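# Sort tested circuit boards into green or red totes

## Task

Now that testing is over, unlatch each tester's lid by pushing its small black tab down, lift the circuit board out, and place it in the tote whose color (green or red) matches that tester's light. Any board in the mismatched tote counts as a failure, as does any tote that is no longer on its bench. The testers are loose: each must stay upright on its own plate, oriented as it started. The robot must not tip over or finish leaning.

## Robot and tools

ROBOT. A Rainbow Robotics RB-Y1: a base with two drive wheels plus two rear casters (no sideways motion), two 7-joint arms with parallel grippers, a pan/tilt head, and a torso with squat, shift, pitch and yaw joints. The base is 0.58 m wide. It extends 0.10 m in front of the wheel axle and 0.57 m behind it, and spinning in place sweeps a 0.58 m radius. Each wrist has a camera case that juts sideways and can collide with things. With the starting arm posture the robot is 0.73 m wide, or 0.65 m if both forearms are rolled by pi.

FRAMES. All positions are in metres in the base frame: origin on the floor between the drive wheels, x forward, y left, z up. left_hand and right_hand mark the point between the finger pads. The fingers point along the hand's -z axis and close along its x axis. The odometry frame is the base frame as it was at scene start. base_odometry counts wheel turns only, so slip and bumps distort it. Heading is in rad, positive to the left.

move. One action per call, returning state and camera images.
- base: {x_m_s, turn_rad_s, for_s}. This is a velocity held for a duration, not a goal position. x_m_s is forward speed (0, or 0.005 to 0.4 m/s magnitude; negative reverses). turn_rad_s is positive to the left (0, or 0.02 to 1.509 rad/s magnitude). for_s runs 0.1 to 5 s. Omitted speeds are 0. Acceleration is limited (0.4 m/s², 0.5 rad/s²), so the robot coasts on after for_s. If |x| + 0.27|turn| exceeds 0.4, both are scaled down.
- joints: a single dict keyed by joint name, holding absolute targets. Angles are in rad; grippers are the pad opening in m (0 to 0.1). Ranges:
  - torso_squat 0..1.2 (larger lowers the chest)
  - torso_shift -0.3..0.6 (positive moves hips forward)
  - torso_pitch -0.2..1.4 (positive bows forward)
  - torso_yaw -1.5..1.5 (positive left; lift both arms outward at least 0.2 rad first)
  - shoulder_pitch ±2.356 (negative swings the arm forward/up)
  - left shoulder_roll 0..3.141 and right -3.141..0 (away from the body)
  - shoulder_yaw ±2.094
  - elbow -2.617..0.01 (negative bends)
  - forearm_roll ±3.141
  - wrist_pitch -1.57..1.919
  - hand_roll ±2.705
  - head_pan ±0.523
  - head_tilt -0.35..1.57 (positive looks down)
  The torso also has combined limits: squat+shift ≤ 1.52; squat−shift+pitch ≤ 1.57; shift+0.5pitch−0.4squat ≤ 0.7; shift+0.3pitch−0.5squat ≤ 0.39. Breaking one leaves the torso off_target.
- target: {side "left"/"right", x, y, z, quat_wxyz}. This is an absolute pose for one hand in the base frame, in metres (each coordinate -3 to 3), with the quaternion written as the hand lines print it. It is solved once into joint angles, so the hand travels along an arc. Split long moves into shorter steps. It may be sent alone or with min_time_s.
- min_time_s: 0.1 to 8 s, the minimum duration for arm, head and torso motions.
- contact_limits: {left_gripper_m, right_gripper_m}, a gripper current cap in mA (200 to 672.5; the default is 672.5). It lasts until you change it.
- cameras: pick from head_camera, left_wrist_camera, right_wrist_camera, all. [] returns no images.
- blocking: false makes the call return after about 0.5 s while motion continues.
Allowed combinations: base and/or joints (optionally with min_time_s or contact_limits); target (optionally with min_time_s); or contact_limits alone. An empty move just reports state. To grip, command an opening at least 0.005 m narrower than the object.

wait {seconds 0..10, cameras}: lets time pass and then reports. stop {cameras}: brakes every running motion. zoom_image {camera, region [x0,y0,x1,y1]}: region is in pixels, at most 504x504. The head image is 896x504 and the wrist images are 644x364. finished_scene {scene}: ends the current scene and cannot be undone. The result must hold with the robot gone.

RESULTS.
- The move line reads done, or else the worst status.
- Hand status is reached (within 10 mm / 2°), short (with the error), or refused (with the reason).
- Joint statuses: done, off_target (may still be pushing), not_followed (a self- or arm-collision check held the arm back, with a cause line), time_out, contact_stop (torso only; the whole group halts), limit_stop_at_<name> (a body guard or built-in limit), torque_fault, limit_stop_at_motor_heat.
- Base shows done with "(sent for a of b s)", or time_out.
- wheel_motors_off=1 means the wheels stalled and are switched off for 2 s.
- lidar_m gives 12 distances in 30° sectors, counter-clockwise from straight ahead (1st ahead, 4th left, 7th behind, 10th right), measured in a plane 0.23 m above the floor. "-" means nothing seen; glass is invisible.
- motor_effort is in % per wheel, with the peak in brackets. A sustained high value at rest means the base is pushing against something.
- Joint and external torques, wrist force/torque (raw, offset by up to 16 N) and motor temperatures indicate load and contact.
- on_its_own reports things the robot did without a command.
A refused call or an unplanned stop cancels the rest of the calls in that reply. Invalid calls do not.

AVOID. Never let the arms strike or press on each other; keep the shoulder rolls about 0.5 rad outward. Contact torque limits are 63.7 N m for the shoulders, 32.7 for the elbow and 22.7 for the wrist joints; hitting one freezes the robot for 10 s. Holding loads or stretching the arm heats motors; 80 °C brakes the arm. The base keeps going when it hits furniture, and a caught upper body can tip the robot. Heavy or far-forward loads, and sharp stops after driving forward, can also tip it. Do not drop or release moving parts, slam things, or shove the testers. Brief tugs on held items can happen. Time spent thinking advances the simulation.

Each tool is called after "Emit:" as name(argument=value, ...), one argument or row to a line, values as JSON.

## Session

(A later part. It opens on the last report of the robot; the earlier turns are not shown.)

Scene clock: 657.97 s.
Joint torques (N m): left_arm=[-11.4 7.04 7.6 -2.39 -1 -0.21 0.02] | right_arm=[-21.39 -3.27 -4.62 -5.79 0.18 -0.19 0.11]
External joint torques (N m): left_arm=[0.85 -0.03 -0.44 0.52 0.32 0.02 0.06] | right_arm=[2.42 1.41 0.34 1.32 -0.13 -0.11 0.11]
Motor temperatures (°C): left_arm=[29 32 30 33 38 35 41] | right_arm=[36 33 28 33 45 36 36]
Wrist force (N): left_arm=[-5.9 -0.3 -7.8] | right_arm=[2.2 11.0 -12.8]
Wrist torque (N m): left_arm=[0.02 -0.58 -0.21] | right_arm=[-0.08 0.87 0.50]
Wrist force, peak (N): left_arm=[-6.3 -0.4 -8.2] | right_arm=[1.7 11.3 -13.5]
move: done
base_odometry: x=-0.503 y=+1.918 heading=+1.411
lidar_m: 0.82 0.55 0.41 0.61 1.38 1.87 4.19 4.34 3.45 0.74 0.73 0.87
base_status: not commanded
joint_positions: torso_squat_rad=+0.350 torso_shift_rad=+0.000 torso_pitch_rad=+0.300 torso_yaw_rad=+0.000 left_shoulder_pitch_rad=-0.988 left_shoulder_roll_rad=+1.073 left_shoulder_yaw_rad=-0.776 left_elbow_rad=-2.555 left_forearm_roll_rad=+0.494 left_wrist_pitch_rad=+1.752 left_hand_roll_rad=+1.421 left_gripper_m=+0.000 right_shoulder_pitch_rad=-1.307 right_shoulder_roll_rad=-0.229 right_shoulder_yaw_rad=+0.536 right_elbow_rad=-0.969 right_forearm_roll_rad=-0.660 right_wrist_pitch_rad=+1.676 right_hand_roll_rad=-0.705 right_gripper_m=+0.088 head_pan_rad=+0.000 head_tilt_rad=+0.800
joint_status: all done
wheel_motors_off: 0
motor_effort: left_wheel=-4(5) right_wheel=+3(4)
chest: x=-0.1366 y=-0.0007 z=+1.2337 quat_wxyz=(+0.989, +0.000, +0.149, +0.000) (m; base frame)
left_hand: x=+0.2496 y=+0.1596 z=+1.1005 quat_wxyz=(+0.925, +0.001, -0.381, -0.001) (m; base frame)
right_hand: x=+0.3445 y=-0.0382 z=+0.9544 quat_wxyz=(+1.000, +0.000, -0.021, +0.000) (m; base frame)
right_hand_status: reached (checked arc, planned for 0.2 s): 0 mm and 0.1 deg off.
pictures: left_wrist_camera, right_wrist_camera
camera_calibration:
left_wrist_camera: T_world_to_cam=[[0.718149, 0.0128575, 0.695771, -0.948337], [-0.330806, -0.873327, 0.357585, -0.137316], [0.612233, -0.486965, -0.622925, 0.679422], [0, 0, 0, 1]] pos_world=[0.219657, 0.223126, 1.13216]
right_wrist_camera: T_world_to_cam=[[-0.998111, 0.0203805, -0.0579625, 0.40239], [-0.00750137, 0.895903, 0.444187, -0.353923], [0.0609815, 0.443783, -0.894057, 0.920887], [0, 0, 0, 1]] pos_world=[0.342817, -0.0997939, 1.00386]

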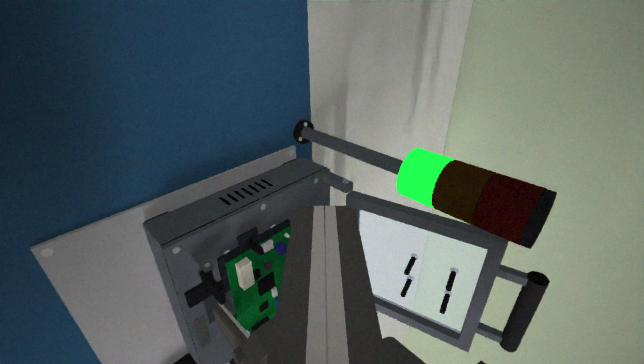

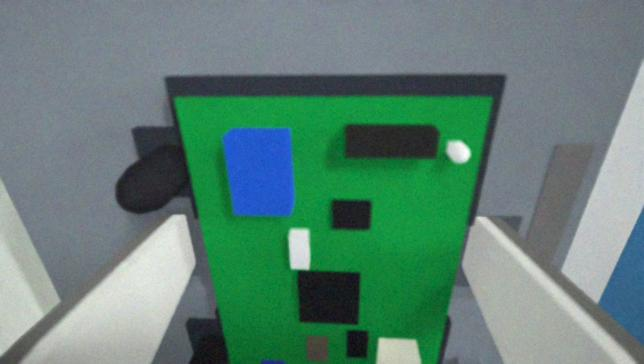

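Emit:
move(
  joints={"right_gripper_m":0.06},
  contact_limits={"right_gripper_m":450},
  cameras=["right_wrist_camera","left_wrist_camera","head_camera"],
)

Scene clock: 664.40 s.
Joint torques (N m): left_arm=[-11.46 6.97 7.22 -2.53 -0.95 -0.28 0.02] | right_arm=[-21.64 -3.49 -4.65 -5.89 0.46 -0.79 0.09]
External joint torques (N m): left_arm=[0.8 -0.11 -0.82 0.38 0.37 -0.05 0.06] | right_arm=[2.17 1.2 0.3 1.22 0.15 -0.7 0.08]
Motor temperatures (°C): left_arm=[29 32 30 33 38 35 41] | right_arm=[36 33 28 33 45 36 36]
Wrist force (N): left_arm=[-6.1 -0.2 -7.9] | right_arm=[-1.8 10.4 -12.7]
Wrist torque (N m): left_arm=[0.01 -0.62 -0.20] | right_arm=[-0.04 0.89 0.57]
Wrist force, peak (N): left_arm=[-6.3 -0.2 -8.1] | right_arm=[2.1 11.1 -13.3]
move: off_target
base_odometry: x=-0.503 y=+1.918 heading=+1.411
lidar_m: 0.82 0.56 0.41 0.61 1.40 1.86 4.20 4.33 3.45 0.74 0.73 0.87
base_status: not commanded
joint_positions: torso_squat_rad=+0.350 torso_shift_rad=+0.000 torso_pitch_rad=+0.300 torso_yaw_rad=+0.000 left_shoulder_pitch_rad=-0.988 left_shoulder_roll_rad=+1.073 left_shoulder_yaw_rad=-0.776 left_elbow_rad=-2.555 left_forearm_roll_rad=+0.494 left_wrist_pitch_rad=+1.752 left_hand_roll_rad=+1.421 left_gripper_m=+0.000 right_shoulder_pitch_rad=-1.307 right_shoulder_roll_rad=-0.229 right_shoulder_yaw_rad=+0.536 right_elbow_rad=-0.969 right_forearm_roll_rad=-0.660 right_wrist_pitch_rad=+1.676 right_hand_roll_rad=-0.705 right_gripper_m=+0.070 head_pan_rad=+0.000 head_tilt_rad=+0.800
joint_status: right_gripper_m off_target (ended at +0.070, target +0.060)
wheel_motors_off: 0
motor_effort: left_wheel=-4(5) right_wheel=+3(4)
contact_limits: right_gripper_m 450 mA
chest: x=-0.1366 y=-0.0007 z=+1.2337 quat_wxyz=(+0.989, +0.000, +0.149, +0.000) (m; base frame)
left_hand: x=+0.2496 y=+0.1596 z=+1.1005 quat_wxyz=(+0.925, +0.001, -0.381, -0.001) (m; base frame)
right_hand: x=+0.3444 y=-0.0382 z=+0.9544 quat_wxyz=(+1.000, +0.000, -0.020, +0.000) (m; base frame)
pictures: head_camera, left_wrist_camera, right_wrist_camera
camera_calibration:
head_camera: T_world_to_cam=[[0.0366225, -0.998752, 0.0339739, -0.04866], [-0.871708, -0.048551, -0.487615, 0.701208], [0.488656, -0.0117576, -0.872398, 1.2039], [0, 0, 0, 1]] pos_world=[0.0247389, -0.000399945, 1.39385]
left_wrist_camera: T_world_to_cam=[[0.718138, 0.0128573, 0.695782, -0.948342], [-0.330812, -0.873327, 0.35758, -0.137316], [0.612243, -0.486965, -0.622916, 0.679422], [0, 0, 0, 1]] pos_world=[0.219644, 0.223126, 1.13216]
right_wrist_camera: T_world_to_cam=[[-0.998124, 0.020341, -0.0577483, 0.402111], [-0.00744058, 0.895909, 0.444175, -0.35394], [0.0607722, 0.443771, -0.894077, 0.920964], [0, 0, 0, 1]] pos_world=[0.342754, -0.0997782, 1.00385]

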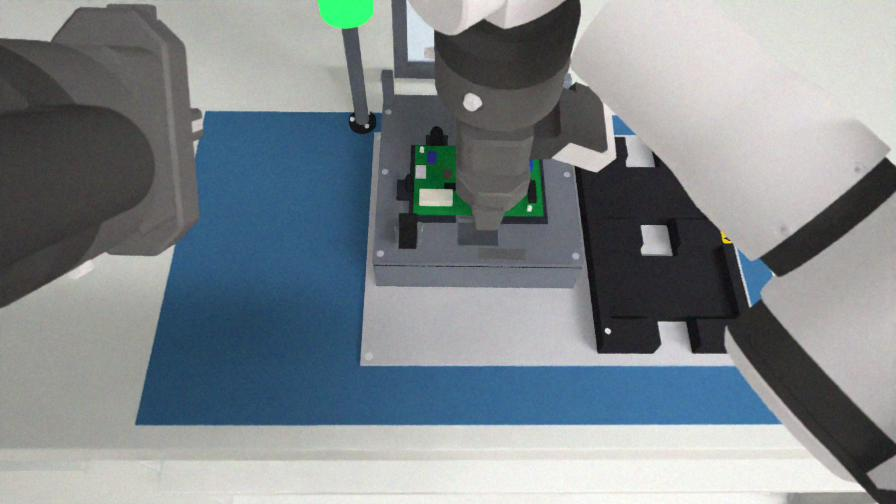

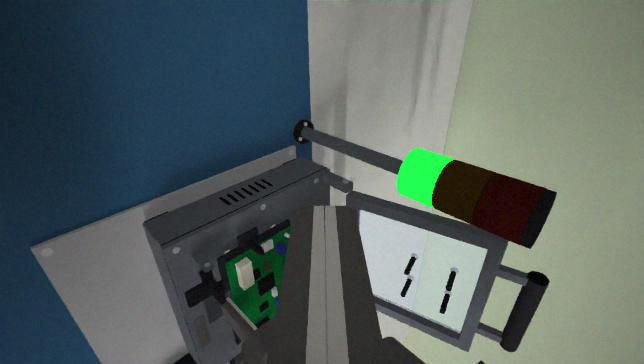

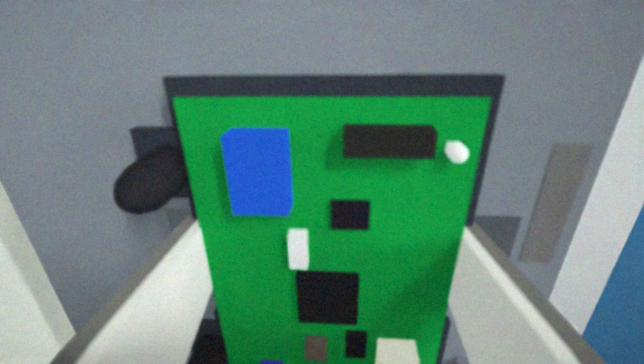

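Gripped at 0.070. Lift straight up slowly.

Emit:
move(
  target={"side":"right","x":0.3445,"y":-0.038,"z":0.966,"quat_wxyz":[0.9998,0,-0.02,0]},
  min_time_s=1,
  cameras=["right_wrist_camera","left_wrist_camera"],
)

Emit:
move(
  target={"side":"right","x":0.3445,"y":-0.038,"z":0.99,"quat_wxyz":[0.9998,0,-0.02,0]},
  min_time_s=1,
  cameras=["right_wrist_camera","left_wrist_camera","head_camera"],
)

Scene clock: 671.20 s.
Joint torques (N m): left_arm=[-11.59 6.97 7.38 -2.37 -0.98 -0.27 0] | right_arm=[-23.46 -6.21 -6.29 -6.87 -0.28 0.14 -0.4]
External joint torques (N m): left_arm=[0.66 -0.11 -0.66 0.54 0.34 -0.04 0.04] | right_arm=[0.43 -1.39 -1.22 0.2 -0.58 0.22 -0.4]
Motor temperatures (°C): left_arm=[29 32 30 33 38 35 41] | right_arm=[36 33 28 33 45 36 36]
Wrist force (N): left_arm=[-6.0 -0.3 -7.7] | right_arm=[2.1 10.6 -13.4]
Wrist torque (N m): left_arm=[0.03 -0.60 -0.20] | right_arm=[-0.03 0.86 0.51]
Wrist force, peak (N): left_arm=[-6.4 0.0 -8.2] | right_arm=[-0.3 10.6 -14.7]
move: done
base_odometry: x=-0.503 y=+1.918 heading=+1.411
lidar_m: 0.82 0.56 0.42 0.61 1.39 1.86 4.20 4.34 3.44 0.74 0.73 0.87
base_status: not commanded
joint_positions: torso_squat_rad=+0.350 torso_shift_rad=+0.000 torso_pitch_rad=+0.300 torso_yaw_rad=+0.000 left_shoulder_pitch_rad=-0.988 left_shoulder_roll_rad=+1.073 left_shoulder_yaw_rad=-0.776 left_elbow_rad=-2.555 left_forearm_roll_rad=+0.494 left_wrist_pitch_rad=+1.752 left_hand_roll_rad=+1.421 left_gripper_m=+0.000 right_shoulder_pitch_rad=-1.319 right_shoulder_roll_rad=-0.237 right_shoulder_yaw_rad=+0.529 right_elbow_rad=-0.991 right_forearm_roll_rad=-0.669 right_wrist_pitch_rad=+1.707 right_hand_roll_rad=-0.713 right_gripper_m=+0.070 head_pan_rad=+0.000 head_tilt_rad=+0.800
joint_status: all done
wheel_motors_off: 0
motor_effort: left_wheel=-4(5) right_wheel=+2(5)
contact_limits: right_gripper_m 450 mA
chest: x=-0.1366 y=-0.0007 z=+1.2337 quat_wxyz=(+0.989, +0.000, +0.149, +0.000) (m; base frame)
left_hand: x=+0.2496 y=+0.1596 z=+1.1005 quat_wxyz=(+0.925, +0.001, -0.381, -0.001) (m; base frame)
right_hand: x=+0.3446 y=-0.0378 z=+0.9655 quat_wxyz=(+1.000, +0.000, -0.020, +0.000) (m; base frame)
right_hand_status: reached (checked arc, planned for 1.0 s): 1 mm and 0.0 deg off.
pictures: left_wrist_camera, right_wrist_camera
camera_calibration:
left_wrist_camera: T_world_to_cam=[[0.718138, 0.0128573, 0.695782, -0.948343], [-0.330812, -0.873327, 0.35758, -0.137316], [0.612243, -0.486965, -0.622916, 0.679422], [0, 0, 0, 1]] pos_world=[0.219644, 0.223126, 1.13216]
right_wrist_camera: T_world_to_cam=[[-0.998204, 0.0195252, -0.056636, 0.401823], [-0.00765295, 0.896089, 0.443809, -0.358825], [0.0594164, 0.443445, -0.89433, 0.931482], [0, 0, 0, 1]] pos_world=[0.34301, -0.0993676, 1.01506]

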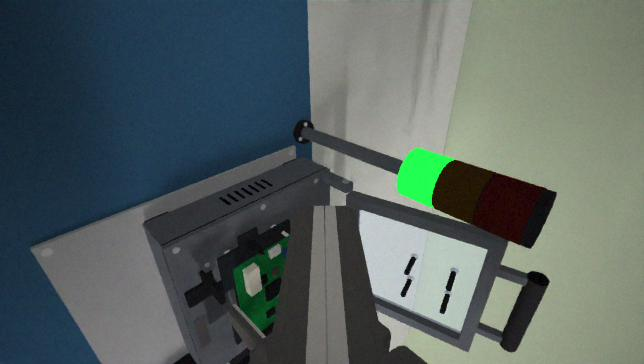

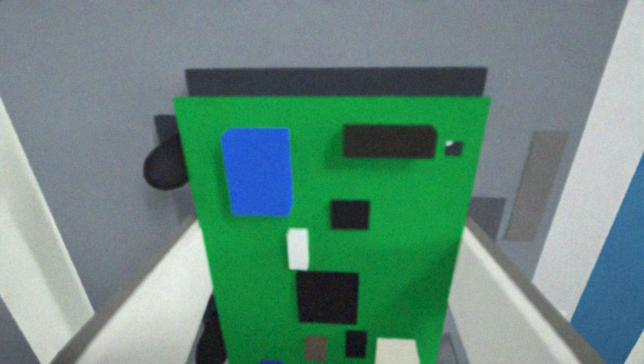

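Scene clock: 672.53 s.
Joint torques (N m): left_arm=[-11.41 7.21 7.37 -2.41 -1 -0.33 0.01] | right_arm=[-23.32 -6.43 -6.48 -6.55 -0.17 0.23 -0.27]
External joint torques (N m): left_arm=[0.84 0.13 -0.67 0.51 0.32 -0.1 0.04] | right_arm=[0.71 -1.33 -1.17 0.42 -0.47 0.31 -0.27]
Motor temperatures (°C): left_arm=[29 32 30 33 38 35 41] | right_arm=[36 33 28 33 45 36 36]
Wrist force (N): left_arm=[-6.4 -0.2 -7.8] | right_arm=[1.9 10.6 -13.6]
Wrist torque (N m): left_arm=[0.01 -0.65 -0.20] | right_arm=[-0.01 0.82 0.52]
Wrist force, peak (N): left_arm=[-6.2 -0.4 -8.1] | right_arm=[2.2 10.9 -13.7]
move: done
base_odometry: x=-0.503 y=+1.918 heading=+1.411
lidar_m: 0.82 0.56 0.41 0.61 1.40 1.86 4.20 4.34 3.44 0.74 0.73 0.87
base_status: not commanded
joint_positions: torso_squat_rad=+0.350 torso_shift_rad=+0.000 torso_pitch_rad=+0.300 torso_yaw_rad=+0.000 left_shoulder_pitch_rad=-0.988 left_shoulder_roll_rad=+1.073 left_shoulder_yaw_rad=-0.776 left_elbow_rad=-2.555 left_forearm_roll_rad=+0.494 left_wrist_pitch_rad=+1.752 left_hand_roll_rad=+1.421 left_gripper_m=+0.000 right_shoulder_pitch_rad=-1.343 right_shoulder_roll_rad=-0.254 right_shoulder_yaw_rad=+0.511 right_elbow_rad=-1.042 right_forearm_roll_rad=-0.687 right_wrist_pitch_rad=+1.773 right_hand_roll_rad=-0.732 right_gripper_m=+0.070 head_pan_rad=+0.000 head_tilt_rad=+0.800
joint_status: all done
wheel_motors_off: 0
motor_effort: left_wheel=-3(5) right_wheel=+3(5)
contact_limits: right_gripper_m 450 mA
chest: x=-0.1366 y=-0.0007 z=+1.2337 quat_wxyz=(+0.989, +0.000, +0.149, +0.000) (m; base frame)
left_hand: x=+0.2496 y=+0.1596 z=+1.1005 quat_wxyz=(+0.925, +0.001, -0.381, -0.001) (m; base frame)
right_hand: x=+0.3444 y=-0.0378 z=+0.9899 quat_wxyz=(+1.000, +0.000, -0.020, +0.000) (m; base frame)
right_hand_status: reached (checked arc, planned for 1.0 s): 0 mm and 0.0 deg off.
pictures: head_camera, left_wrist_camera, right_wrist_camera
camera_calibration:
head_camera: T_world_to_cam=[[0.0366226, -0.998752, 0.0339738, -0.0486599], [-0.871708, -0.048551, -0.487615, 0.701208], [0.488656, -0.0117574, -0.872397, 1.2039], [0, 0, 0, 1]] pos_world=[0.0247387, -0.000400023, 1.39385]
left_wrist_camera: T_world_to_cam=[[0.718138, 0.0128574, 0.695782, -0.948343], [-0.330812, -0.873327, 0.35758, -0.137316], [0.612243, -0.486965, -0.622916, 0.679422], [0, 0, 0, 1]] pos_world=[0.219644, 0.223126, 1.13216]
right_wrist_camera: T_world_to_cam=[[-0.998197, 0.0197557, -0.0566806, 0.403084], [-0.00748027, 0.895984, 0.444024, -0.369858], [0.0595568, 0.443648, -0.89422, 0.953145], [0, 0, 0, 1]] pos_world=[0.342824, -0.0994366, 1.03939]

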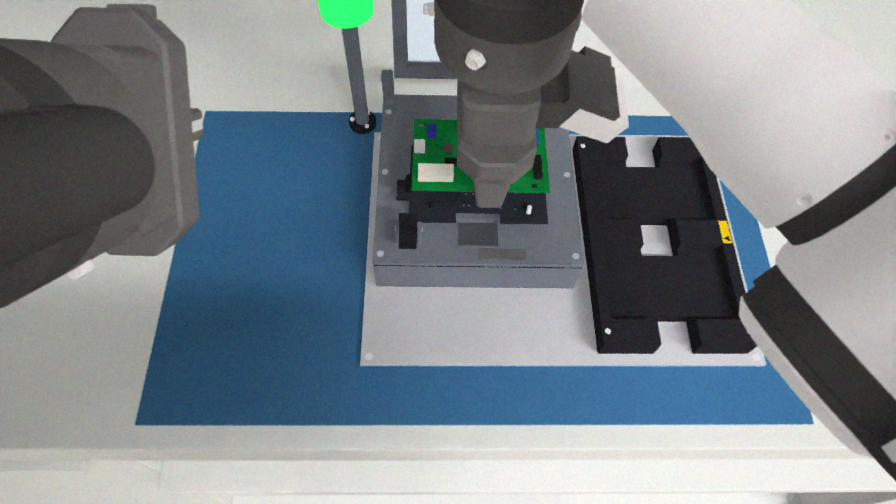

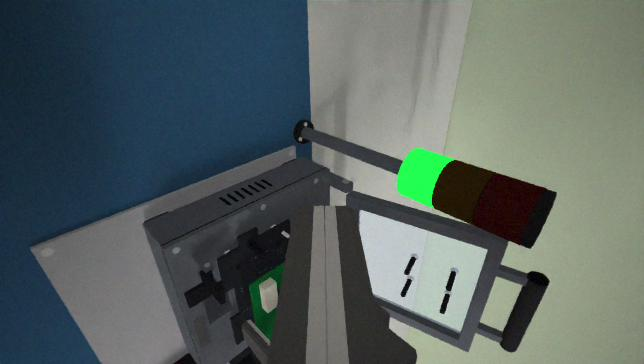

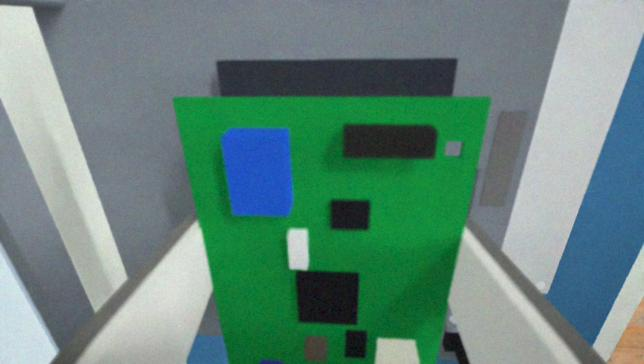

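Emit:
move(
  target={"side":"right","x":0.345,"y":-0.06,"z":1.08,"quat_wxyz":[0.9962,0,-0.087,0]},
  min_time_s=1.5,
  cameras=[],
)

Emit:
move(
  base={"x_m_s":-0.2,"for_s":2.6},
  contact_limits={"right_gripper_m":600},
  cameras=["head_camera"],
)

Scene clock: 682.07 s.
Joint torques (N m): left_arm=[-11.38 7.1 7.4 -2.46 -0.98 -0.3 -0.02] | right_arm=[-23.03 -7.17 -6.28 -5.03 0.11 -0.14 -0.32]
External joint torques (N m): left_arm=[0.88 0.02 -0.63 0.45 0.34 -0.07 0.01] | right_arm=[0.5 -0.79 1.2 0.38 -0.37 0.1 -0.33]
Motor temperatures (°C): left_arm=[29 32 30 33 38 35 41] | right_arm=[37 33 28 33 45 36 36]
Wrist force (N): left_arm=[-6.2 0.0 -7.8] | right_arm=[1.1 10.6 -13.5]
Wrist torque (N m): left_arm=[0.00 -0.62 -0.21] | right_arm=[-0.01 0.80 0.51]
Wrist force, peak (N): left_arm=[-6.5 -0.3 -8.2] | right_arm=[2.1 11.2 -13.5]
move: done
base_odometry: x=-0.503 y=+1.918 heading=+1.411
lidar_m: 0.82 0.56 0.42 0.61 1.39 1.86 4.20 4.34 3.44 0.73 0.73 0.87
base_status: not commanded
joint_positions: torso_squat_rad=+0.350 torso_shift_rad=+0.000 torso_pitch_rad=+0.300 torso_yaw_rad=+0.000 left_shoulder_pitch_rad=-0.988 left_shoulder_roll_rad=+1.073 left_shoulder_yaw_rad=-0.776 left_elbow_rad=-2.555 left_forearm_roll_rad=+0.494 left_wrist_pitch_rad=+1.752 left_hand_roll_rad=+1.421 left_gripper_m=+0.000 right_shoulder_pitch_rad=-1.390 right_shoulder_roll_rad=-0.443 right_shoulder_yaw_rad=+0.544 right_elbow_rad=-1.394 right_forearm_roll_rad=-0.825 right_wrist_pitch_rad=+1.919 right_hand_roll_rad=-0.890 right_gripper_m=+0.070 head_pan_rad=+0.000 head_tilt_rad=+0.800
joint_status: all done
wheel_motors_off: 0
motor_effort: left_wheel=-3(6) right_wheel=+3(4)
contact_limits: right_gripper_m 450 mA
chest: x=-0.1366 y=-0.0007 z=+1.2337 quat_wxyz=(+0.989, +0.000, +0.149, +0.000) (m; base frame)
left_hand: x=+0.2496 y=+0.1596 z=+1.1005 quat_wxyz=(+0.925, +0.001, -0.381, -0.001) (m; base frame)
right_hand: x=+0.3450 y=-0.0599 z=+1.0800 quat_wxyz=(+0.996, +0.000, -0.087, +0.000) (m; base frame)
right_hand_status: reached (checked arc, planned for 1.5 s): 0 mm and 0.0 deg off.
pictures: none
No camera images: "cameras" was empty.

Scene clock: 685.50 s.
Joint torques (N m): left_arm=[-11.4 7.15 7.25 -2.43 -1 -0.23 -0.02] | right_arm=[-22.21 -7.27 -6.65 -4.72 0.2 -0.21 -0.17]
External joint torques (N m): left_arm=[0.85 0.08 -0.79 0.48 0.32 0.01 0.02] | right_arm=[1.32 -0.89 0.84 0.69 -0.28 0.02 -0.18]
Motor temperatures (°C): left_arm=[29 32 30 33 38 35 41] | right_arm=[37 33 28 33 45 36 36]
Wrist force (N): left_arm=[-6.2 -0.1 -7.8] | right_arm=[1.3 10.8 -13.6]
Wrist torque (N m): left_arm=[0.01 -0.62 -0.20] | right_arm=[-0.03 0.83 0.51]
Wrist force, peak (N): left_arm=[-6.2 -0.1 -8.5] | right_arm=[1.3 10.8 -13.6]
move: done
base_odometry: x=-0.586 y=+1.405 heading=+1.411
lidar_m: 1.34 0.78 0.95 1.33 1.38 1.84 3.68 3.85 3.47 3.30 0.99 0.98
base_status: done (sent for 2.6 of 2.6 s)
joint_positions: torso_squat_rad=+0.350 torso_shift_rad=+0.000 torso_pitch_rad=+0.300 torso_yaw_rad=+0.000 left_shoulder_pitch_rad=-0.988 left_shoulder_roll_rad=+1.073 left_shoulder_yaw_rad=-0.776 left_elbow_rad=-2.555 left_forearm_roll_rad=+0.494 left_wrist_pitch_rad=+1.752 left_hand_roll_rad=+1.421 left_gripper_m=+0.000 right_shoulder_pitch_rad=-1.390 right_shoulder_roll_rad=-0.443 right_shoulder_yaw_rad=+0.544 right_elbow_rad=-1.394 right_forearm_roll_rad=-0.825 right_wrist_pitch_rad=+1.919 right_hand_roll_rad=-0.890 right_gripper_m=+0.070 head_pan_rad=+0.000 head_tilt_rad=+0.800
joint_status: not commanded
wheel_motors_off: 0
motor_effort: left_wheel=-3(25) right_wheel=+5(21)
contact_limits: right_gripper_m 600 mA
chest: x=-0.1367 y=-0.0007 z=+1.2337 quat_wxyz=(+0.989, +0.000, +0.149, +0.000) (m; base frame)
left_hand: x=+0.2496 y=+0.1596 z=+1.1005 quat_wxyz=(+0.925, +0.001, -0.381, -0.001) (m; base frame)
right_hand: x=+0.3450 y=-0.0598 z=+1.0801 quat_wxyz=(+0.996, +0.000, -0.087, +0.000) (m; base frame)
pictures: head_camera
camera_calibration:
head_camera: T_world_to_cam=[[0.036619, -0.998751, 0.033978, -0.0486636], [-0.871655, -0.0485511, -0.48771, 0.70129], [0.488751, -0.0117576, -0.872344, 1.20388], [0, 0, 0, 1]] pos_world=[0.02467, -0.00039977, 1.39387]

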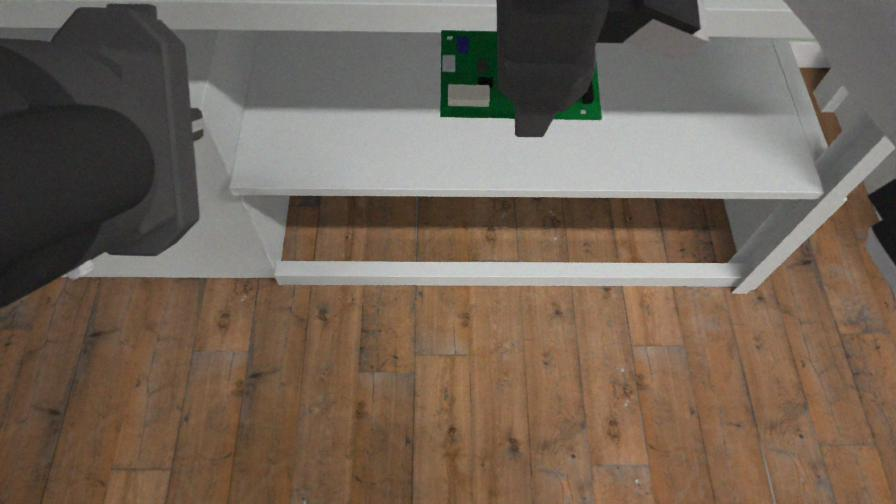

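Emit:
move(
  base={"turn_rad_s":-0.6,"for_s":4.107},
  joints={"head_tilt_rad":0.35},
  cameras=["head_camera"],
)

Scene clock: 698.27 s.
Joint torques (N m): left_arm=[-11.47 7.28 7.09 -2.42 -0.97 -0.28 0.02] | right_arm=[-22.28 -7.21 -6.86 -4.77 0.24 -0.22 -0.32]
External joint torques (N m): left_arm=[0.79 0.21 -0.94 0.49 0.35 -0.05 0.06] | right_arm=[1.24 -0.82 0.62 0.64 -0.24 0.02 -0.33]
Motor temperatures (°C): left_arm=[29 32 30 33 38 35 41] | right_arm=[37 34 28 33 45 36 36]
Wrist force (N): left_arm=[-6.2 -0.1 -7.8] | right_arm=[1.3 10.7 -13.5]
Wrist torque (N m): left_arm=[0.00 -0.62 -0.21] | right_arm=[-0.02 0.81 0.50]
Wrist force, peak (N): left_arm=[-6.4 -0.3 -8.1] | right_arm=[1.1 11.0 -13.6]
move: done
base_odometry: x=-0.586 y=+1.404 heading=-1.049
lidar_m: 4.11 3.31 1.73 0.98 1.24 0.95 0.79 1.18 1.36 1.48 2.20 3.67
base_status: done (sent for 4.1 of 4.1 s)
joint_positions: torso_squat_rad=+0.350 torso_shift_rad=+0.000 torso_pitch_rad=+0.300 torso_yaw_rad=+0.000 left_shoulder_pitch_rad=-0.988 left_shoulder_roll_rad=+1.073 left_shoulder_yaw_rad=-0.776 left_elbow_rad=-2.555 left_forearm_roll_rad=+0.494 left_wrist_pitch_rad=+1.752 left_hand_roll_rad=+1.421 left_gripper_m=+0.000 right_shoulder_pitch_rad=-1.390 right_shoulder_roll_rad=-0.443 right_shoulder_yaw_rad=+0.544 right_elbow_rad=-1.394 right_forearm_roll_rad=-0.825 right_wrist_pitch_rad=+1.919 right_hand_roll_rad=-0.890 right_gripper_m=+0.070 head_pan_rad=+0.000 head_tilt_rad=+0.350
joint_status: all done
wheel_motors_off: 0
motor_effort: left_wheel=+2(28) right_wheel=+1(25)
contact_limits: right_gripper_m 600 mA
chest: x=-0.1367 y=-0.0007 z=+1.2337 quat_wxyz=(+0.989, +0.000, +0.149, +0.000) (m; base frame)
left_hand: x=+0.2496 y=+0.1596 z=+1.1005 quat_wxyz=(+0.925, +0.001, -0.381, -0.001) (m; base frame)
right_hand: x=+0.3450 y=-0.0598 z=+1.0801 quat_wxyz=(+0.996, +0.000, -0.087, +0.000) (m; base frame)
pictures: head_camera
camera_calibration:
head_camera: T_world_to_cam=[[0.0177825, -0.998761, 0.046469, -0.067446], [-0.572831, -0.0482694, -0.818251, 1.18703], [0.819481, -0.0120683, -0.57298, 0.79796], [0, 0, 0, 1]] pos_world=[0.0272565, -0.000435008, 1.43164]

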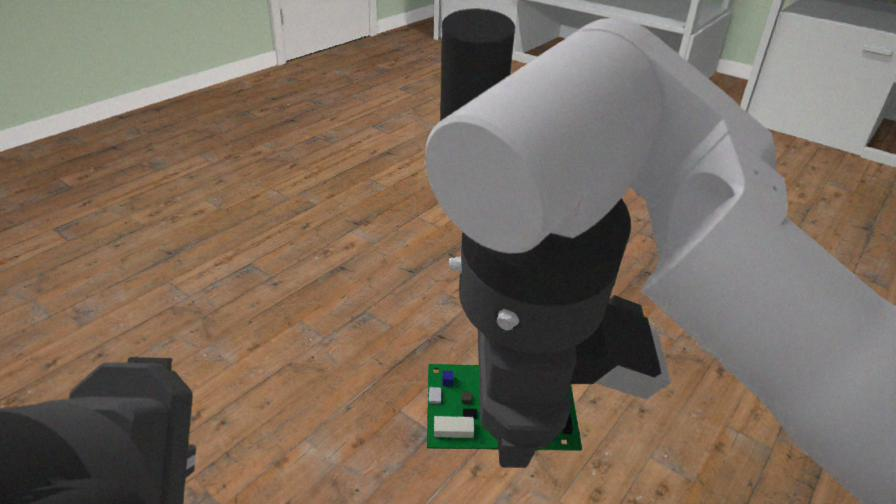

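Emit:
move(
  base={"x_m_s":0.4,"for_s":5},
  cameras=[],
)

Emit:
move(
  base={"x_m_s":0.3,"for_s":4.6},
  cameras=["head_camera"],
)

Emit:
move(
  base={"turn_rad_s":-0.5,"for_s":1.34},
  cameras=["head_camera"],
)

Scene clock: 709.23 s.
Joint torques (N m): left_arm=[-11.23 7.08 7.33 -2.45 -0.94 -0.29 -0.03] | right_arm=[-22.19 -7.22 -6.75 -4.81 0.14 -0.24 -0.16]
External joint torques (N m): left_arm=[1.03 0 -0.71 0.46 0.38 -0.06 0.01] | right_arm=[1.33 -0.84 0.73 0.59 -0.34 0 -0.17]
Motor temperatures (°C): left_arm=[29 32 30 33 38 35 41] | right_arm=[37 34 28 33 45 36 36]
Wrist force (N): left_arm=[-6.1 -0.2 -7.8] | right_arm=[1.3 10.9 -13.3]
Wrist torque (N m): left_arm=[0.02 -0.61 -0.21] | right_arm=[-0.05 0.81 0.51]
Wrist force, peak (N): left_arm=[-6.3 -0.2 -8.1] | right_arm=[0.9 11.0 -13.7]
move: done
base_odometry: x=+0.411 y=-0.329 heading=-1.049
lidar_m: 2.31 2.09 2.06 2.24 2.26 2.19 2.78 2.60 2.58 2.78 2.11 2.04
base_status: done (sent for 5 of 5 s)
joint_positions: torso_squat_rad=+0.350 torso_shift_rad=+0.000 torso_pitch_rad=+0.300 torso_yaw_rad=+0.000 left_shoulder_pitch_rad=-0.988 left_shoulder_roll_rad=+1.073 left_shoulder_yaw_rad=-0.776 left_elbow_rad=-2.555 left_forearm_roll_rad=+0.494 left_wrist_pitch_rad=+1.752 left_hand_roll_rad=+1.421 left_gripper_m=+0.000 right_shoulder_pitch_rad=-1.390 right_shoulder_roll_rad=-0.443 right_shoulder_yaw_rad=+0.544 right_elbow_rad=-1.394 right_forearm_roll_rad=-0.825 right_wrist_pitch_rad=+1.919 right_hand_roll_rad=-0.890 right_gripper_m=+0.070 head_pan_rad=+0.000 head_tilt_rad=+0.350
joint_status: not commanded
wheel_motors_off: 0
motor_effort: left_wheel=-2(30) right_wheel=+0(27)
contact_limits: right_gripper_m 600 mA
chest: x=-0.1366 y=-0.0007 z=+1.2337 quat_wxyz=(+0.989, +0.000, +0.149, +0.000) (m; base frame)
left_hand: x=+0.2496 y=+0.1596 z=+1.1005 quat_wxyz=(+0.925, +0.001, -0.381, -0.001) (m; base frame)
right_hand: x=+0.3450 y=-0.0598 z=+1.0801 quat_wxyz=(+0.996, +0.000, -0.087, +0.000) (m; base frame)
pictures: none
No camera images: "cameras" was empty.

Scene clock: 714.93 s.
Joint torques (N m): left_arm=[-11.35 7.17 7.57 -2.5 -0.95 -0.35 0.07] | right_arm=[-21.88 -7.26 -6.78 -4.84 0.19 -0.16 -0.26]
External joint torques (N m): left_arm=[0.91 0.09 -0.46 0.42 0.37 -0.12 0.1] | right_arm=[1.65 -0.88 0.7 0.57 -0.29 0.08 -0.27]
Motor temperatures (°C): left_arm=[29 32 30 33 38 35 41] | right_arm=[37 34 28 33 45 36 36]
Wrist force (N): left_arm=[-6.4 0.0 -7.8] | right_arm=[1.3 10.7 -13.5]
Wrist torque (N m): left_arm=[-0.02 -0.64 -0.21] | right_arm=[-0.03 0.83 0.50]
Wrist force, peak (N): left_arm=[-6.2 -0.4 -8.3] | right_arm=[1.3 11.0 -13.6]
move: done
base_odometry: x=+1.099 y=-1.526 heading=-1.049
lidar_m: 1.01 1.22 1.20 1.33 2.03 3.35 4.16 3.45 3.16 1.31 1.46 0.97
base_status: done (sent for 4.6 of 4.6 s)
joint_positions: torso_squat_rad=+0.350 torso_shift_rad=+0.000 torso_pitch_rad=+0.300 torso_yaw_rad=+0.000 left_shoulder_pitch_rad=-0.988 left_shoulder_roll_rad=+1.073 left_shoulder_yaw_rad=-0.776 left_elbow_rad=-2.555 left_forearm_roll_rad=+0.494 left_wrist_pitch_rad=+1.752 left_hand_roll_rad=+1.421 left_gripper_m=+0.000 right_shoulder_pitch_rad=-1.390 right_shoulder_roll_rad=-0.443 right_shoulder_yaw_rad=+0.544 right_elbow_rad=-1.394 right_forearm_roll_rad=-0.825 right_wrist_pitch_rad=+1.919 right_hand_roll_rad=-0.890 right_gripper_m=+0.070 head_pan_rad=+0.000 head_tilt_rad=+0.350
joint_status: not commanded
wheel_motors_off: 0
motor_effort: left_wheel=-4(19) right_wheel=+0(24)
contact_limits: right_gripper_m 600 mA
chest: x=-0.1366 y=-0.0007 z=+1.2337 quat_wxyz=(+0.989, +0.000, +0.149, +0.000) (m; base frame)
left_hand: x=+0.2496 y=+0.1596 z=+1.1005 quat_wxyz=(+0.925, +0.001, -0.381, -0.001) (m; base frame)
right_hand: x=+0.3451 y=-0.0598 z=+1.0800 quat_wxyz=(+0.996, +0.000, -0.087, +0.000) (m; base frame)
pictures: head_camera
camera_calibration:
head_camera: T_world_to_cam=[[0.0177885, -0.998761, 0.0464671, -0.0674434], [-0.572939, -0.0482698, -0.818176, 1.18696], [0.819405, -0.0120687, -0.573088, 0.798023], [0, 0, 0, 1]] pos_world=[0.02735, -0.000434665, 1.43161]

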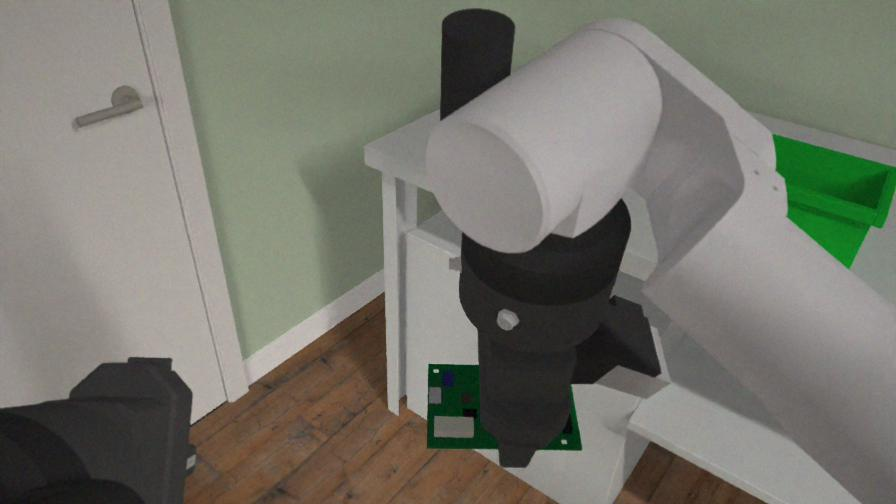

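Scene clock: 717.57 s.
Joint torques (N m): left_arm=[-11.35 7.11 7.36 -2.43 -0.99 -0.27 -0.08] | right_arm=[-21.97 -7.15 -6.7 -4.9 0.07 -0.23 -0.31]
External joint torques (N m): left_arm=[0.91 0.04 -0.67 0.48 0.33 -0.04 -0.04] | right_arm=[1.55 -0.76 0.78 0.51 -0.41 0.01 -0.32]
Motor temperatures (°C): left_arm=[29 32 30 33 38 35 41] | right_arm=[37 34 28 33 45 36 36]
Wrist force (N): left_arm=[-6.4 0.0 -7.9] | right_arm=[1.2 10.7 -13.5]
Wrist torque (N m): left_arm=[0.00 -0.64 -0.21] | right_arm=[-0.04 0.82 0.51]
Wrist force, peak (N): left_arm=[-6.4 -0.1 -8.0] | right_arm=[1.3 11.1 -13.6]
move: done
base_odometry: x=+1.099 y=-1.526 heading=-1.716
lidar_m: 0.96 0.97 1.26 1.21 1.26 1.73 3.35 3.43 3.55 3.41 1.58 1.27
base_status: done (sent for 1.33 of 1.33 s)
joint_positions: torso_squat_rad=+0.350 torso_shift_rad=+0.000 torso_pitch_rad=+0.300 torso_yaw_rad=+0.000 left_shoulder_pitch_rad=-0.988 left_shoulder_roll_rad=+1.073 left_shoulder_yaw_rad=-0.776 left_elbow_rad=-2.555 left_forearm_roll_rad=+0.494 left_wrist_pitch_rad=+1.752 left_hand_roll_rad=+1.421 left_gripper_m=+0.000 right_shoulder_pitch_rad=-1.390 right_shoulder_roll_rad=-0.443 right_shoulder_yaw_rad=+0.544 right_elbow_rad=-1.394 right_forearm_roll_rad=-0.825 right_wrist_pitch_rad=+1.919 right_hand_roll_rad=-0.890 right_gripper_m=+0.070 head_pan_rad=+0.000 head_tilt_rad=+0.350
joint_status: not commanded
wheel_motors_off: 0
motor_effort: left_wheel=+2(26) right_wheel=+1(25)
contact_limits: right_gripper_m 600 mA
chest: x=-0.1366 y=-0.0007 z=+1.2337 quat_wxyz=(+0.989, +0.000, +0.149, +0.000) (m; base frame)
left_hand: x=+0.2496 y=+0.1596 z=+1.1005 quat_wxyz=(+0.925, +0.001, -0.381, -0.001) (m; base frame)
right_hand: x=+0.3450 y=-0.0598 z=+1.0801 quat_wxyz=(+0.996, +0.000, -0.087, +0.000) (m; base frame)
pictures: head_camera
camera_calibration:
head_camera: T_world_to_cam=[[0.0177896, -0.998761, 0.0464694, -0.0674442], [-0.572924, -0.0482724, -0.818185, 1.18697], [0.819415, -0.0120683, -0.573073, 0.798017], [0, 0, 0, 1]] pos_world=[0.027334, -0.000432234, 1.43161]

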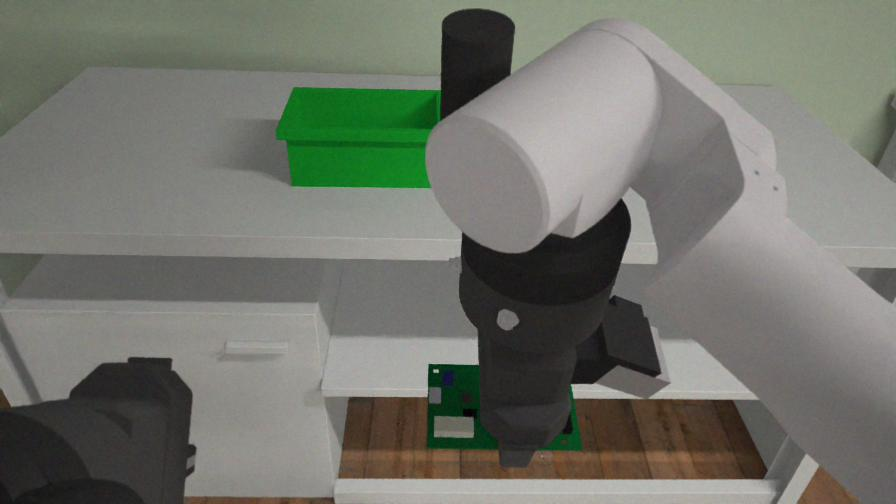

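Emit:
move(
  target={"side":"right","x":0.37,"y":-0.06,"z":1.12,"quat_wxyz":[0.9962,0,-0.087,0]},
  cameras=[],
)

Emit:
move(
  base={"turn_rad_s":0.3,"for_s":0.5},
  joints={"head_tilt_rad":0.6},
  cameras=[],
)

Emit:
move(
  base={"x_m_s":0.15,"for_s":3},
  cameras=["head_camera","right_wrist_camera"],
)

Scene clock: 733.57 s.
Joint torques (N m): left_arm=[-11.44 7.17 7.39 -2.43 -0.96 -0.27 0.02] | right_arm=[-21.91 -7.26 -7.5 -3.94 0.07 -0.45 0.11]
External joint torques (N m): left_arm=[0.82 0.1 -0.64 0.48 0.36 -0.04 0.06] | right_arm=[2.9 0.15 -0.41 1.21 -0.4 -0.19 0.1]
Motor temperatures (°C): left_arm=[29 32 30 33 38 35 41] | right_arm=[37 34 28 33 45 36 36]
Wrist force (N): left_arm=[-6.6 -0.1 -7.9] | right_arm=[1.2 10.7 -13.4]
Wrist torque (N m): left_arm=[0.00 -0.68 -0.19] | right_arm=[-0.02 0.80 0.50]
Wrist force, peak (N): left_arm=[-6.6 -0.1 -7.9] | right_arm=[0.2 11.0 -14.1]
move: done
base_odometry: x=+1.099 y=-1.526 heading=-1.715
lidar_m: 0.97 0.98 1.26 1.21 1.27 1.74 3.35 3.44 3.54 3.41 1.58 1.28
base_status: not commanded
joint_positions: torso_squat_rad=+0.350 torso_shift_rad=+0.000 torso_pitch_rad=+0.300 torso_yaw_rad=+0.000 left_shoulder_pitch_rad=-0.988 left_shoulder_roll_rad=+1.073 left_shoulder_yaw_rad=-0.776 left_elbow_rad=-2.555 left_forearm_roll_rad=+0.494 left_wrist_pitch_rad=+1.752 left_hand_roll_rad=+1.421 left_gripper_m=+0.000 right_shoulder_pitch_rad=-1.540 right_shoulder_roll_rad=-0.446 right_shoulder_yaw_rad=+0.536 right_elbow_rad=-1.217 right_forearm_roll_rad=-0.869 right_wrist_pitch_rad=+1.915 right_hand_roll_rad=-0.819 right_gripper_m=+0.070 head_pan_rad=+0.000 head_tilt_rad=+0.350
joint_status: all done
wheel_motors_off: 0
motor_effort: left_wheel=+4(6) right_wheel=-1(2)
contact_limits: right_gripper_m 600 mA
chest: x=-0.1366 y=-0.0007 z=+1.2337 quat_wxyz=(+0.989, +0.000, +0.149, +0.000) (m; base frame)
left_hand: x=+0.2496 y=+0.1596 z=+1.1005 quat_wxyz=(+0.925, +0.001, -0.381, -0.001) (m; base frame)
right_hand: x=+0.3699 y=-0.0600 z=+1.1204 quat_wxyz=(+0.996, +0.000, -0.088, +0.000) (m; base frame)
right_hand_status: reached (checked arc, planned for 0.5 s): 0 mm and 0.1 deg off.
pictures: none
No camera images: "cameras" was empty.

Scene clock: 734.87 s.
Joint torques (N m): left_arm=[-11.46 7.3 7.43 -2.53 -1.01 -0.22 -0.07] | right_arm=[-21.74 -7.09 -7.64 -4.08 0.07 -0.35 0.07]
External joint torques (N m): left_arm=[0.8 0.23 -0.6 0.39 0.31 0.02 -0.03] | right_arm=[3.08 0.33 -0.54 1.08 -0.4 -0.09 0.06]
Motor temperatures (°C): left_arm=[29 32 30 33 38 35 41] | right_arm=[37 34 28 33 45 36 36]
Wrist force (N): left_arm=[-6.3 -0.3 -7.9] | right_arm=[1.1 10.4 -13.3]
Wrist torque (N m): left_arm=[0.03 -0.63 -0.21] | right_arm=[0.00 0.79 0.50]
Wrist force, peak (N): left_arm=[-6.5 -0.2 -8.0] | right_arm=[1.1 11.1 -13.6]
move: done
base_odometry: x=+1.099 y=-1.526 heading=-1.591
lidar_m: 0.98 1.01 1.23 1.20 1.33 1.99 3.36 4.18 3.44 3.16 1.27 1.42
base_status: done (sent for 0.5 of 0.5 s)
joint_positions: torso_squat_rad=+0.350 torso_shift_rad=+0.000 torso_pitch_rad=+0.300 torso_yaw_rad=+0.000 left_shoulder_pitch_rad=-0.988 left_shoulder_roll_rad=+1.073 left_shoulder_yaw_rad=-0.776 left_elbow_rad=-2.555 left_forearm_roll_rad=+0.494 left_wrist_pitch_rad=+1.752 left_hand_roll_rad=+1.421 left_gripper_m=+0.000 right_shoulder_pitch_rad=-1.540 right_shoulder_roll_rad=-0.446 right_shoulder_yaw_rad=+0.536 right_elbow_rad=-1.217 right_forearm_roll_rad=-0.869 right_wrist_pitch_rad=+1.915 right_hand_roll_rad=-0.819 right_gripper_m=+0.070 head_pan_rad=+0.000 head_tilt_rad=+0.600
joint_status: all done
wheel_motors_off: 0
motor_effort: left_wheel=-2(20) right_wheel=-1(14)
contact_limits: right_gripper_m 600 mA
chest: x=-0.1366 y=-0.0008 z=+1.2337 quat_wxyz=(+0.989, +0.000, +0.149, +0.000) (m; base frame)
left_hand: x=+0.2496 y=+0.1596 z=+1.1005 quat_wxyz=(+0.925, +0.001, -0.381, -0.001) (m; base frame)
right_hand: x=+0.3699 y=-0.0600 z=+1.1204 quat_wxyz=(+0.996, +0.000, -0.088, +0.000) (m; base frame)
pictures: none
No camera images: "cameras" was empty.

Scene clock: 738.80 s.
Joint torques (N m): left_arm=[-11.34 7.06 7.12 -2.48 -1.04 -0.26 0.01] | right_arm=[-22.16 -7.25 -7.63 -4.2 0.12 -0.27 0.08]
External joint torques (N m): left_arm=[0.92 -0.02 -0.92 0.43 0.28 -0.03 0.05] | right_arm=[2.66 0.15 -0.54 0.95 -0.35 0 0.07]
Motor temperatures (°C): left_arm=[29 32 30 33 38 35 41] | right_arm=[37 34 28 33 45 36 36]
Wrist force (N): left_arm=[-6.3 -0.1 -8.0] | right_arm=[1.1 10.7 -13.0]
Wrist torque (N m): left_arm=[0.00 -0.63 -0.19] | right_arm=[-0.03 0.79 0.50]
Wrist force, peak (N): left_arm=[-6.5 -0.3 -8.0] | right_arm=[1.2 10.8 -13.8]
move: done
base_odometry: x=+1.090 y=-1.976 heading=-1.591
lidar_m: 0.53 0.53 0.79 1.16 1.25 1.91 3.80 4.43 3.51 1.43 1.04 1.17
base_status: done (sent for 3 of 3 s)
joint_positions: torso_squat_rad=+0.350 torso_shift_rad=+0.000 torso_pitch_rad=+0.300 torso_yaw_rad=+0.000 left_shoulder_pitch_rad=-0.988 left_shoulder_roll_rad=+1.073 left_shoulder_yaw_rad=-0.776 left_elbow_rad=-2.555 left_forearm_roll_rad=+0.494 left_wrist_pitch_rad=+1.752 left_hand_roll_rad=+1.421 left_gripper_m=+0.000 right_shoulder_pitch_rad=-1.539 right_shoulder_roll_rad=-0.446 right_shoulder_yaw_rad=+0.536 right_elbow_rad=-1.217 right_forearm_roll_rad=-0.869 right_wrist_pitch_rad=+1.915 right_hand_roll_rad=-0.819 right_gripper_m=+0.070 head_pan_rad=+0.000 head_tilt_rad=+0.600
joint_status: not commanded
wheel_motors_off: 0
motor_effort: left_wheel=-7(23) right_wheel=+4(30)
contact_limits: right_gripper_m 600 mA
chest: x=-0.1366 y=-0.0008 z=+1.2337 quat_wxyz=(+0.989, +0.000, +0.149, +0.000) (m; base frame)
left_hand: x=+0.2496 y=+0.1596 z=+1.1005 quat_wxyz=(+0.925, +0.001, -0.381, -0.001) (m; base frame)
right_hand: x=+0.3698 y=-0.0601 z=+1.1203 quat_wxyz=(+0.996, +0.000, -0.088, +0.000) (m; base frame)
pictures: head_camera, right_wrist_camera
camera_calibration:
head_camera: T_world_to_cam=[[0.0289565, -0.998757, 0.0405698, -0.0584569], [-0.757472, -0.0484077, -0.651071, 0.939507], [0.652226, -0.0118777, -0.757932, 1.05078], [0, 0, 0, 1]] pos_world=[0.0279961, -0.000424037, 1.41048]
right_wrist_camera: T_world_to_cam=[[-0.981166, 0.0204992, -0.192076, 0.581744], [-0.06736, 0.895628, 0.439674, -0.380637], [0.181042, 0.444331, -0.877379, 1.01435], [0, 0, 0, 1]] pos_world=[0.361508, -0.121723, 1.16906]

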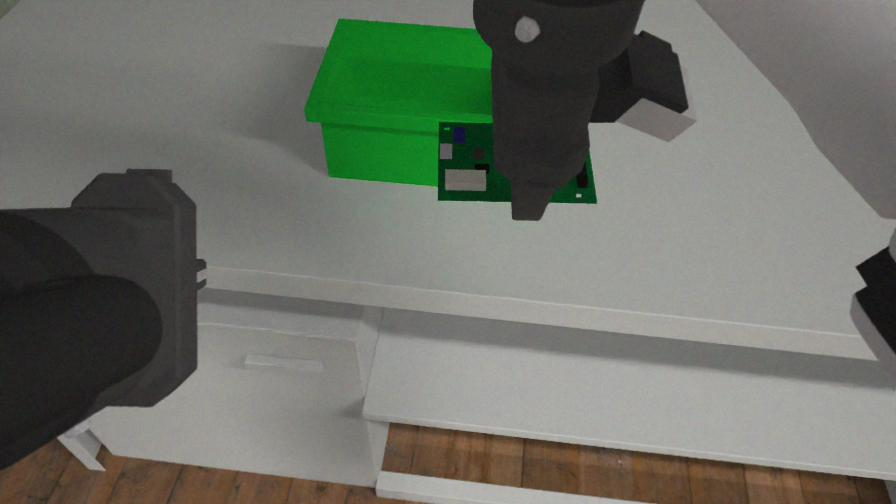

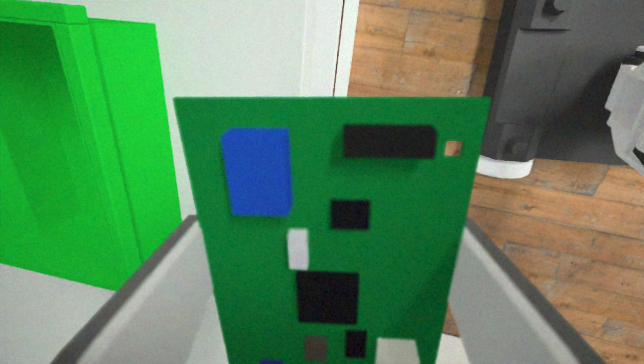

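Emit:
move(
  joints={"head_tilt_rad":0.7},
  cameras=["head_camera","right_wrist_camera","left_wrist_camera"],
)

Scene clock: 769.87 s.
Joint torques (N m): left_arm=[-11.59 7.09 7.28 -2.39 -1 -0.29 0] | right_arm=[-22.42 -7.03 -7.62 -4.26 0.12 -0.38 0.12]
External joint torques (N m): left_arm=[0.67 0.01 -0.76 0.53 0.32 -0.06 0.04] | right_arm=[2.39 0.38 -0.52 0.9 -0.35 -0.11 0.11]
Motor temperatures (°C): left_arm=[29 32 30 33 38 35 41] | right_arm=[37 34 28 33 45 36 36]
Wrist force (N): left_arm=[-6.2 -0.4 -8.0] | right_arm=[0.8 10.6 -13.7]
Wrist torque (N m): left_arm=[0.03 -0.64 -0.19] | right_arm=[-0.02 0.76 0.49]
Wrist force, peak (N): left_arm=[-6.4 -0.3 -8.0] | right_arm=[1.0 11.1 -13.5]
move: done
base_odometry: x=+1.090 y=-1.976 heading=-1.591
lidar_m: 0.52 0.53 0.78 1.16 1.25 1.91 3.80 4.43 3.50 1.41 1.04 1.17
base_status: not commanded
joint_positions: torso_squat_rad=+0.350 torso_shift_rad=+0.000 torso_pitch_rad=+0.300 torso_yaw_rad=+0.000 left_shoulder_pitch_rad=-0.988 left_shoulder_roll_rad=+1.073 left_shoulder_yaw_rad=-0.776 left_elbow_rad=-2.555 left_forearm_roll_rad=+0.494 left_wrist_pitch_rad=+1.752 left_hand_roll_rad=+1.421 left_gripper_m=+0.000 right_shoulder_pitch_rad=-1.539 right_shoulder_roll_rad=-0.446 right_shoulder_yaw_rad=+0.536 right_elbow_rad=-1.217 right_forearm_roll_rad=-0.869 right_wrist_pitch_rad=+1.915 right_hand_roll_rad=-0.819 right_gripper_m=+0.070 head_pan_rad=+0.000 head_tilt_rad=+0.700
joint_status: all done
wheel_motors_off: 0
motor_effort: left_wheel=-7(7) right_wheel=+5(5)
contact_limits: right_gripper_m 600 mA
chest: x=-0.1366 y=-0.0008 z=+1.2337 quat_wxyz=(+0.989, +0.000, +0.149, +0.000) (m; base frame)
left_hand: x=+0.2496 y=+0.1596 z=+1.1005 quat_wxyz=(+0.925, +0.001, -0.381, -0.001) (m; base frame)
right_hand: x=+0.3698 y=-0.0601 z=+1.1203 quat_wxyz=(+0.996, +0.000, -0.088, +0.000) (m; base frame)
pictures: head_camera, left_wrist_camera, right_wrist_camera
camera_calibration:
head_camera: T_world_to_cam=[[0.0329566, -0.998754, 0.0374629, -0.0538244], [-0.818679, -0.0484776, -0.572201, 0.824189], [0.573305, -0.0118122, -0.819257, 1.1333], [0, 0, 0, 1]] pos_world=[0.0267952, -0.000415849, 1.40208]
left_wrist_camera: T_world_to_cam=[[0.718157, 0.0128573, 0.695763, -0.948326], [-0.330794, -0.873334, 0.35758, -0.137314], [0.61223, -0.486953, -0.622937, 0.679431], [0, 0, 0, 1]] pos_world=[0.219655, 0.223123, 1.13215]
right_wrist_camera: T_world_to_cam=[[-0.981167, 0.0204991, -0.192072, 0.581742], [-0.0673582, 0.895628, 0.439674, -0.380637], [0.181038, 0.444331, -0.87738, 1.01435], [0, 0, 0, 1]] pos_world=[0.361512, -0.121723, 1.16906]

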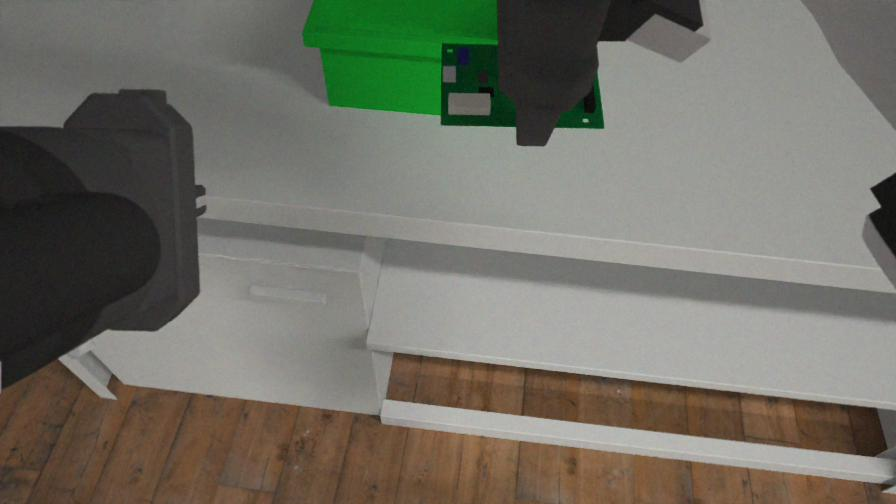

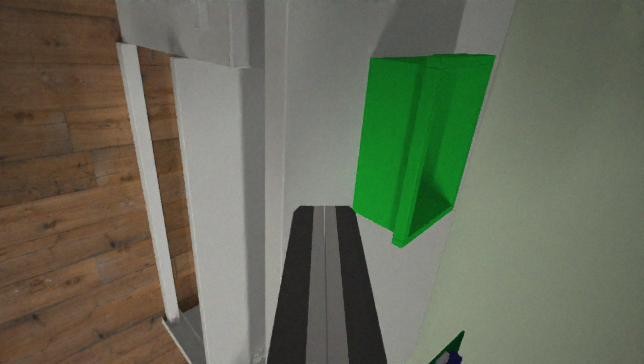

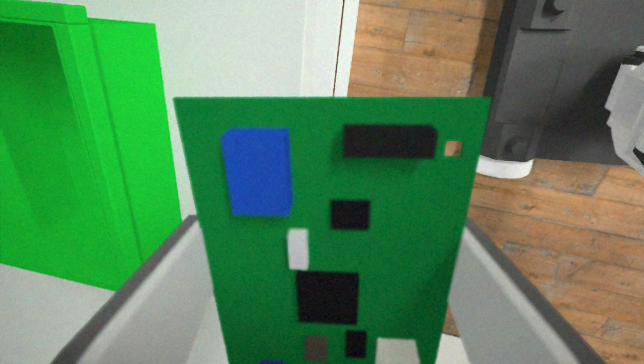

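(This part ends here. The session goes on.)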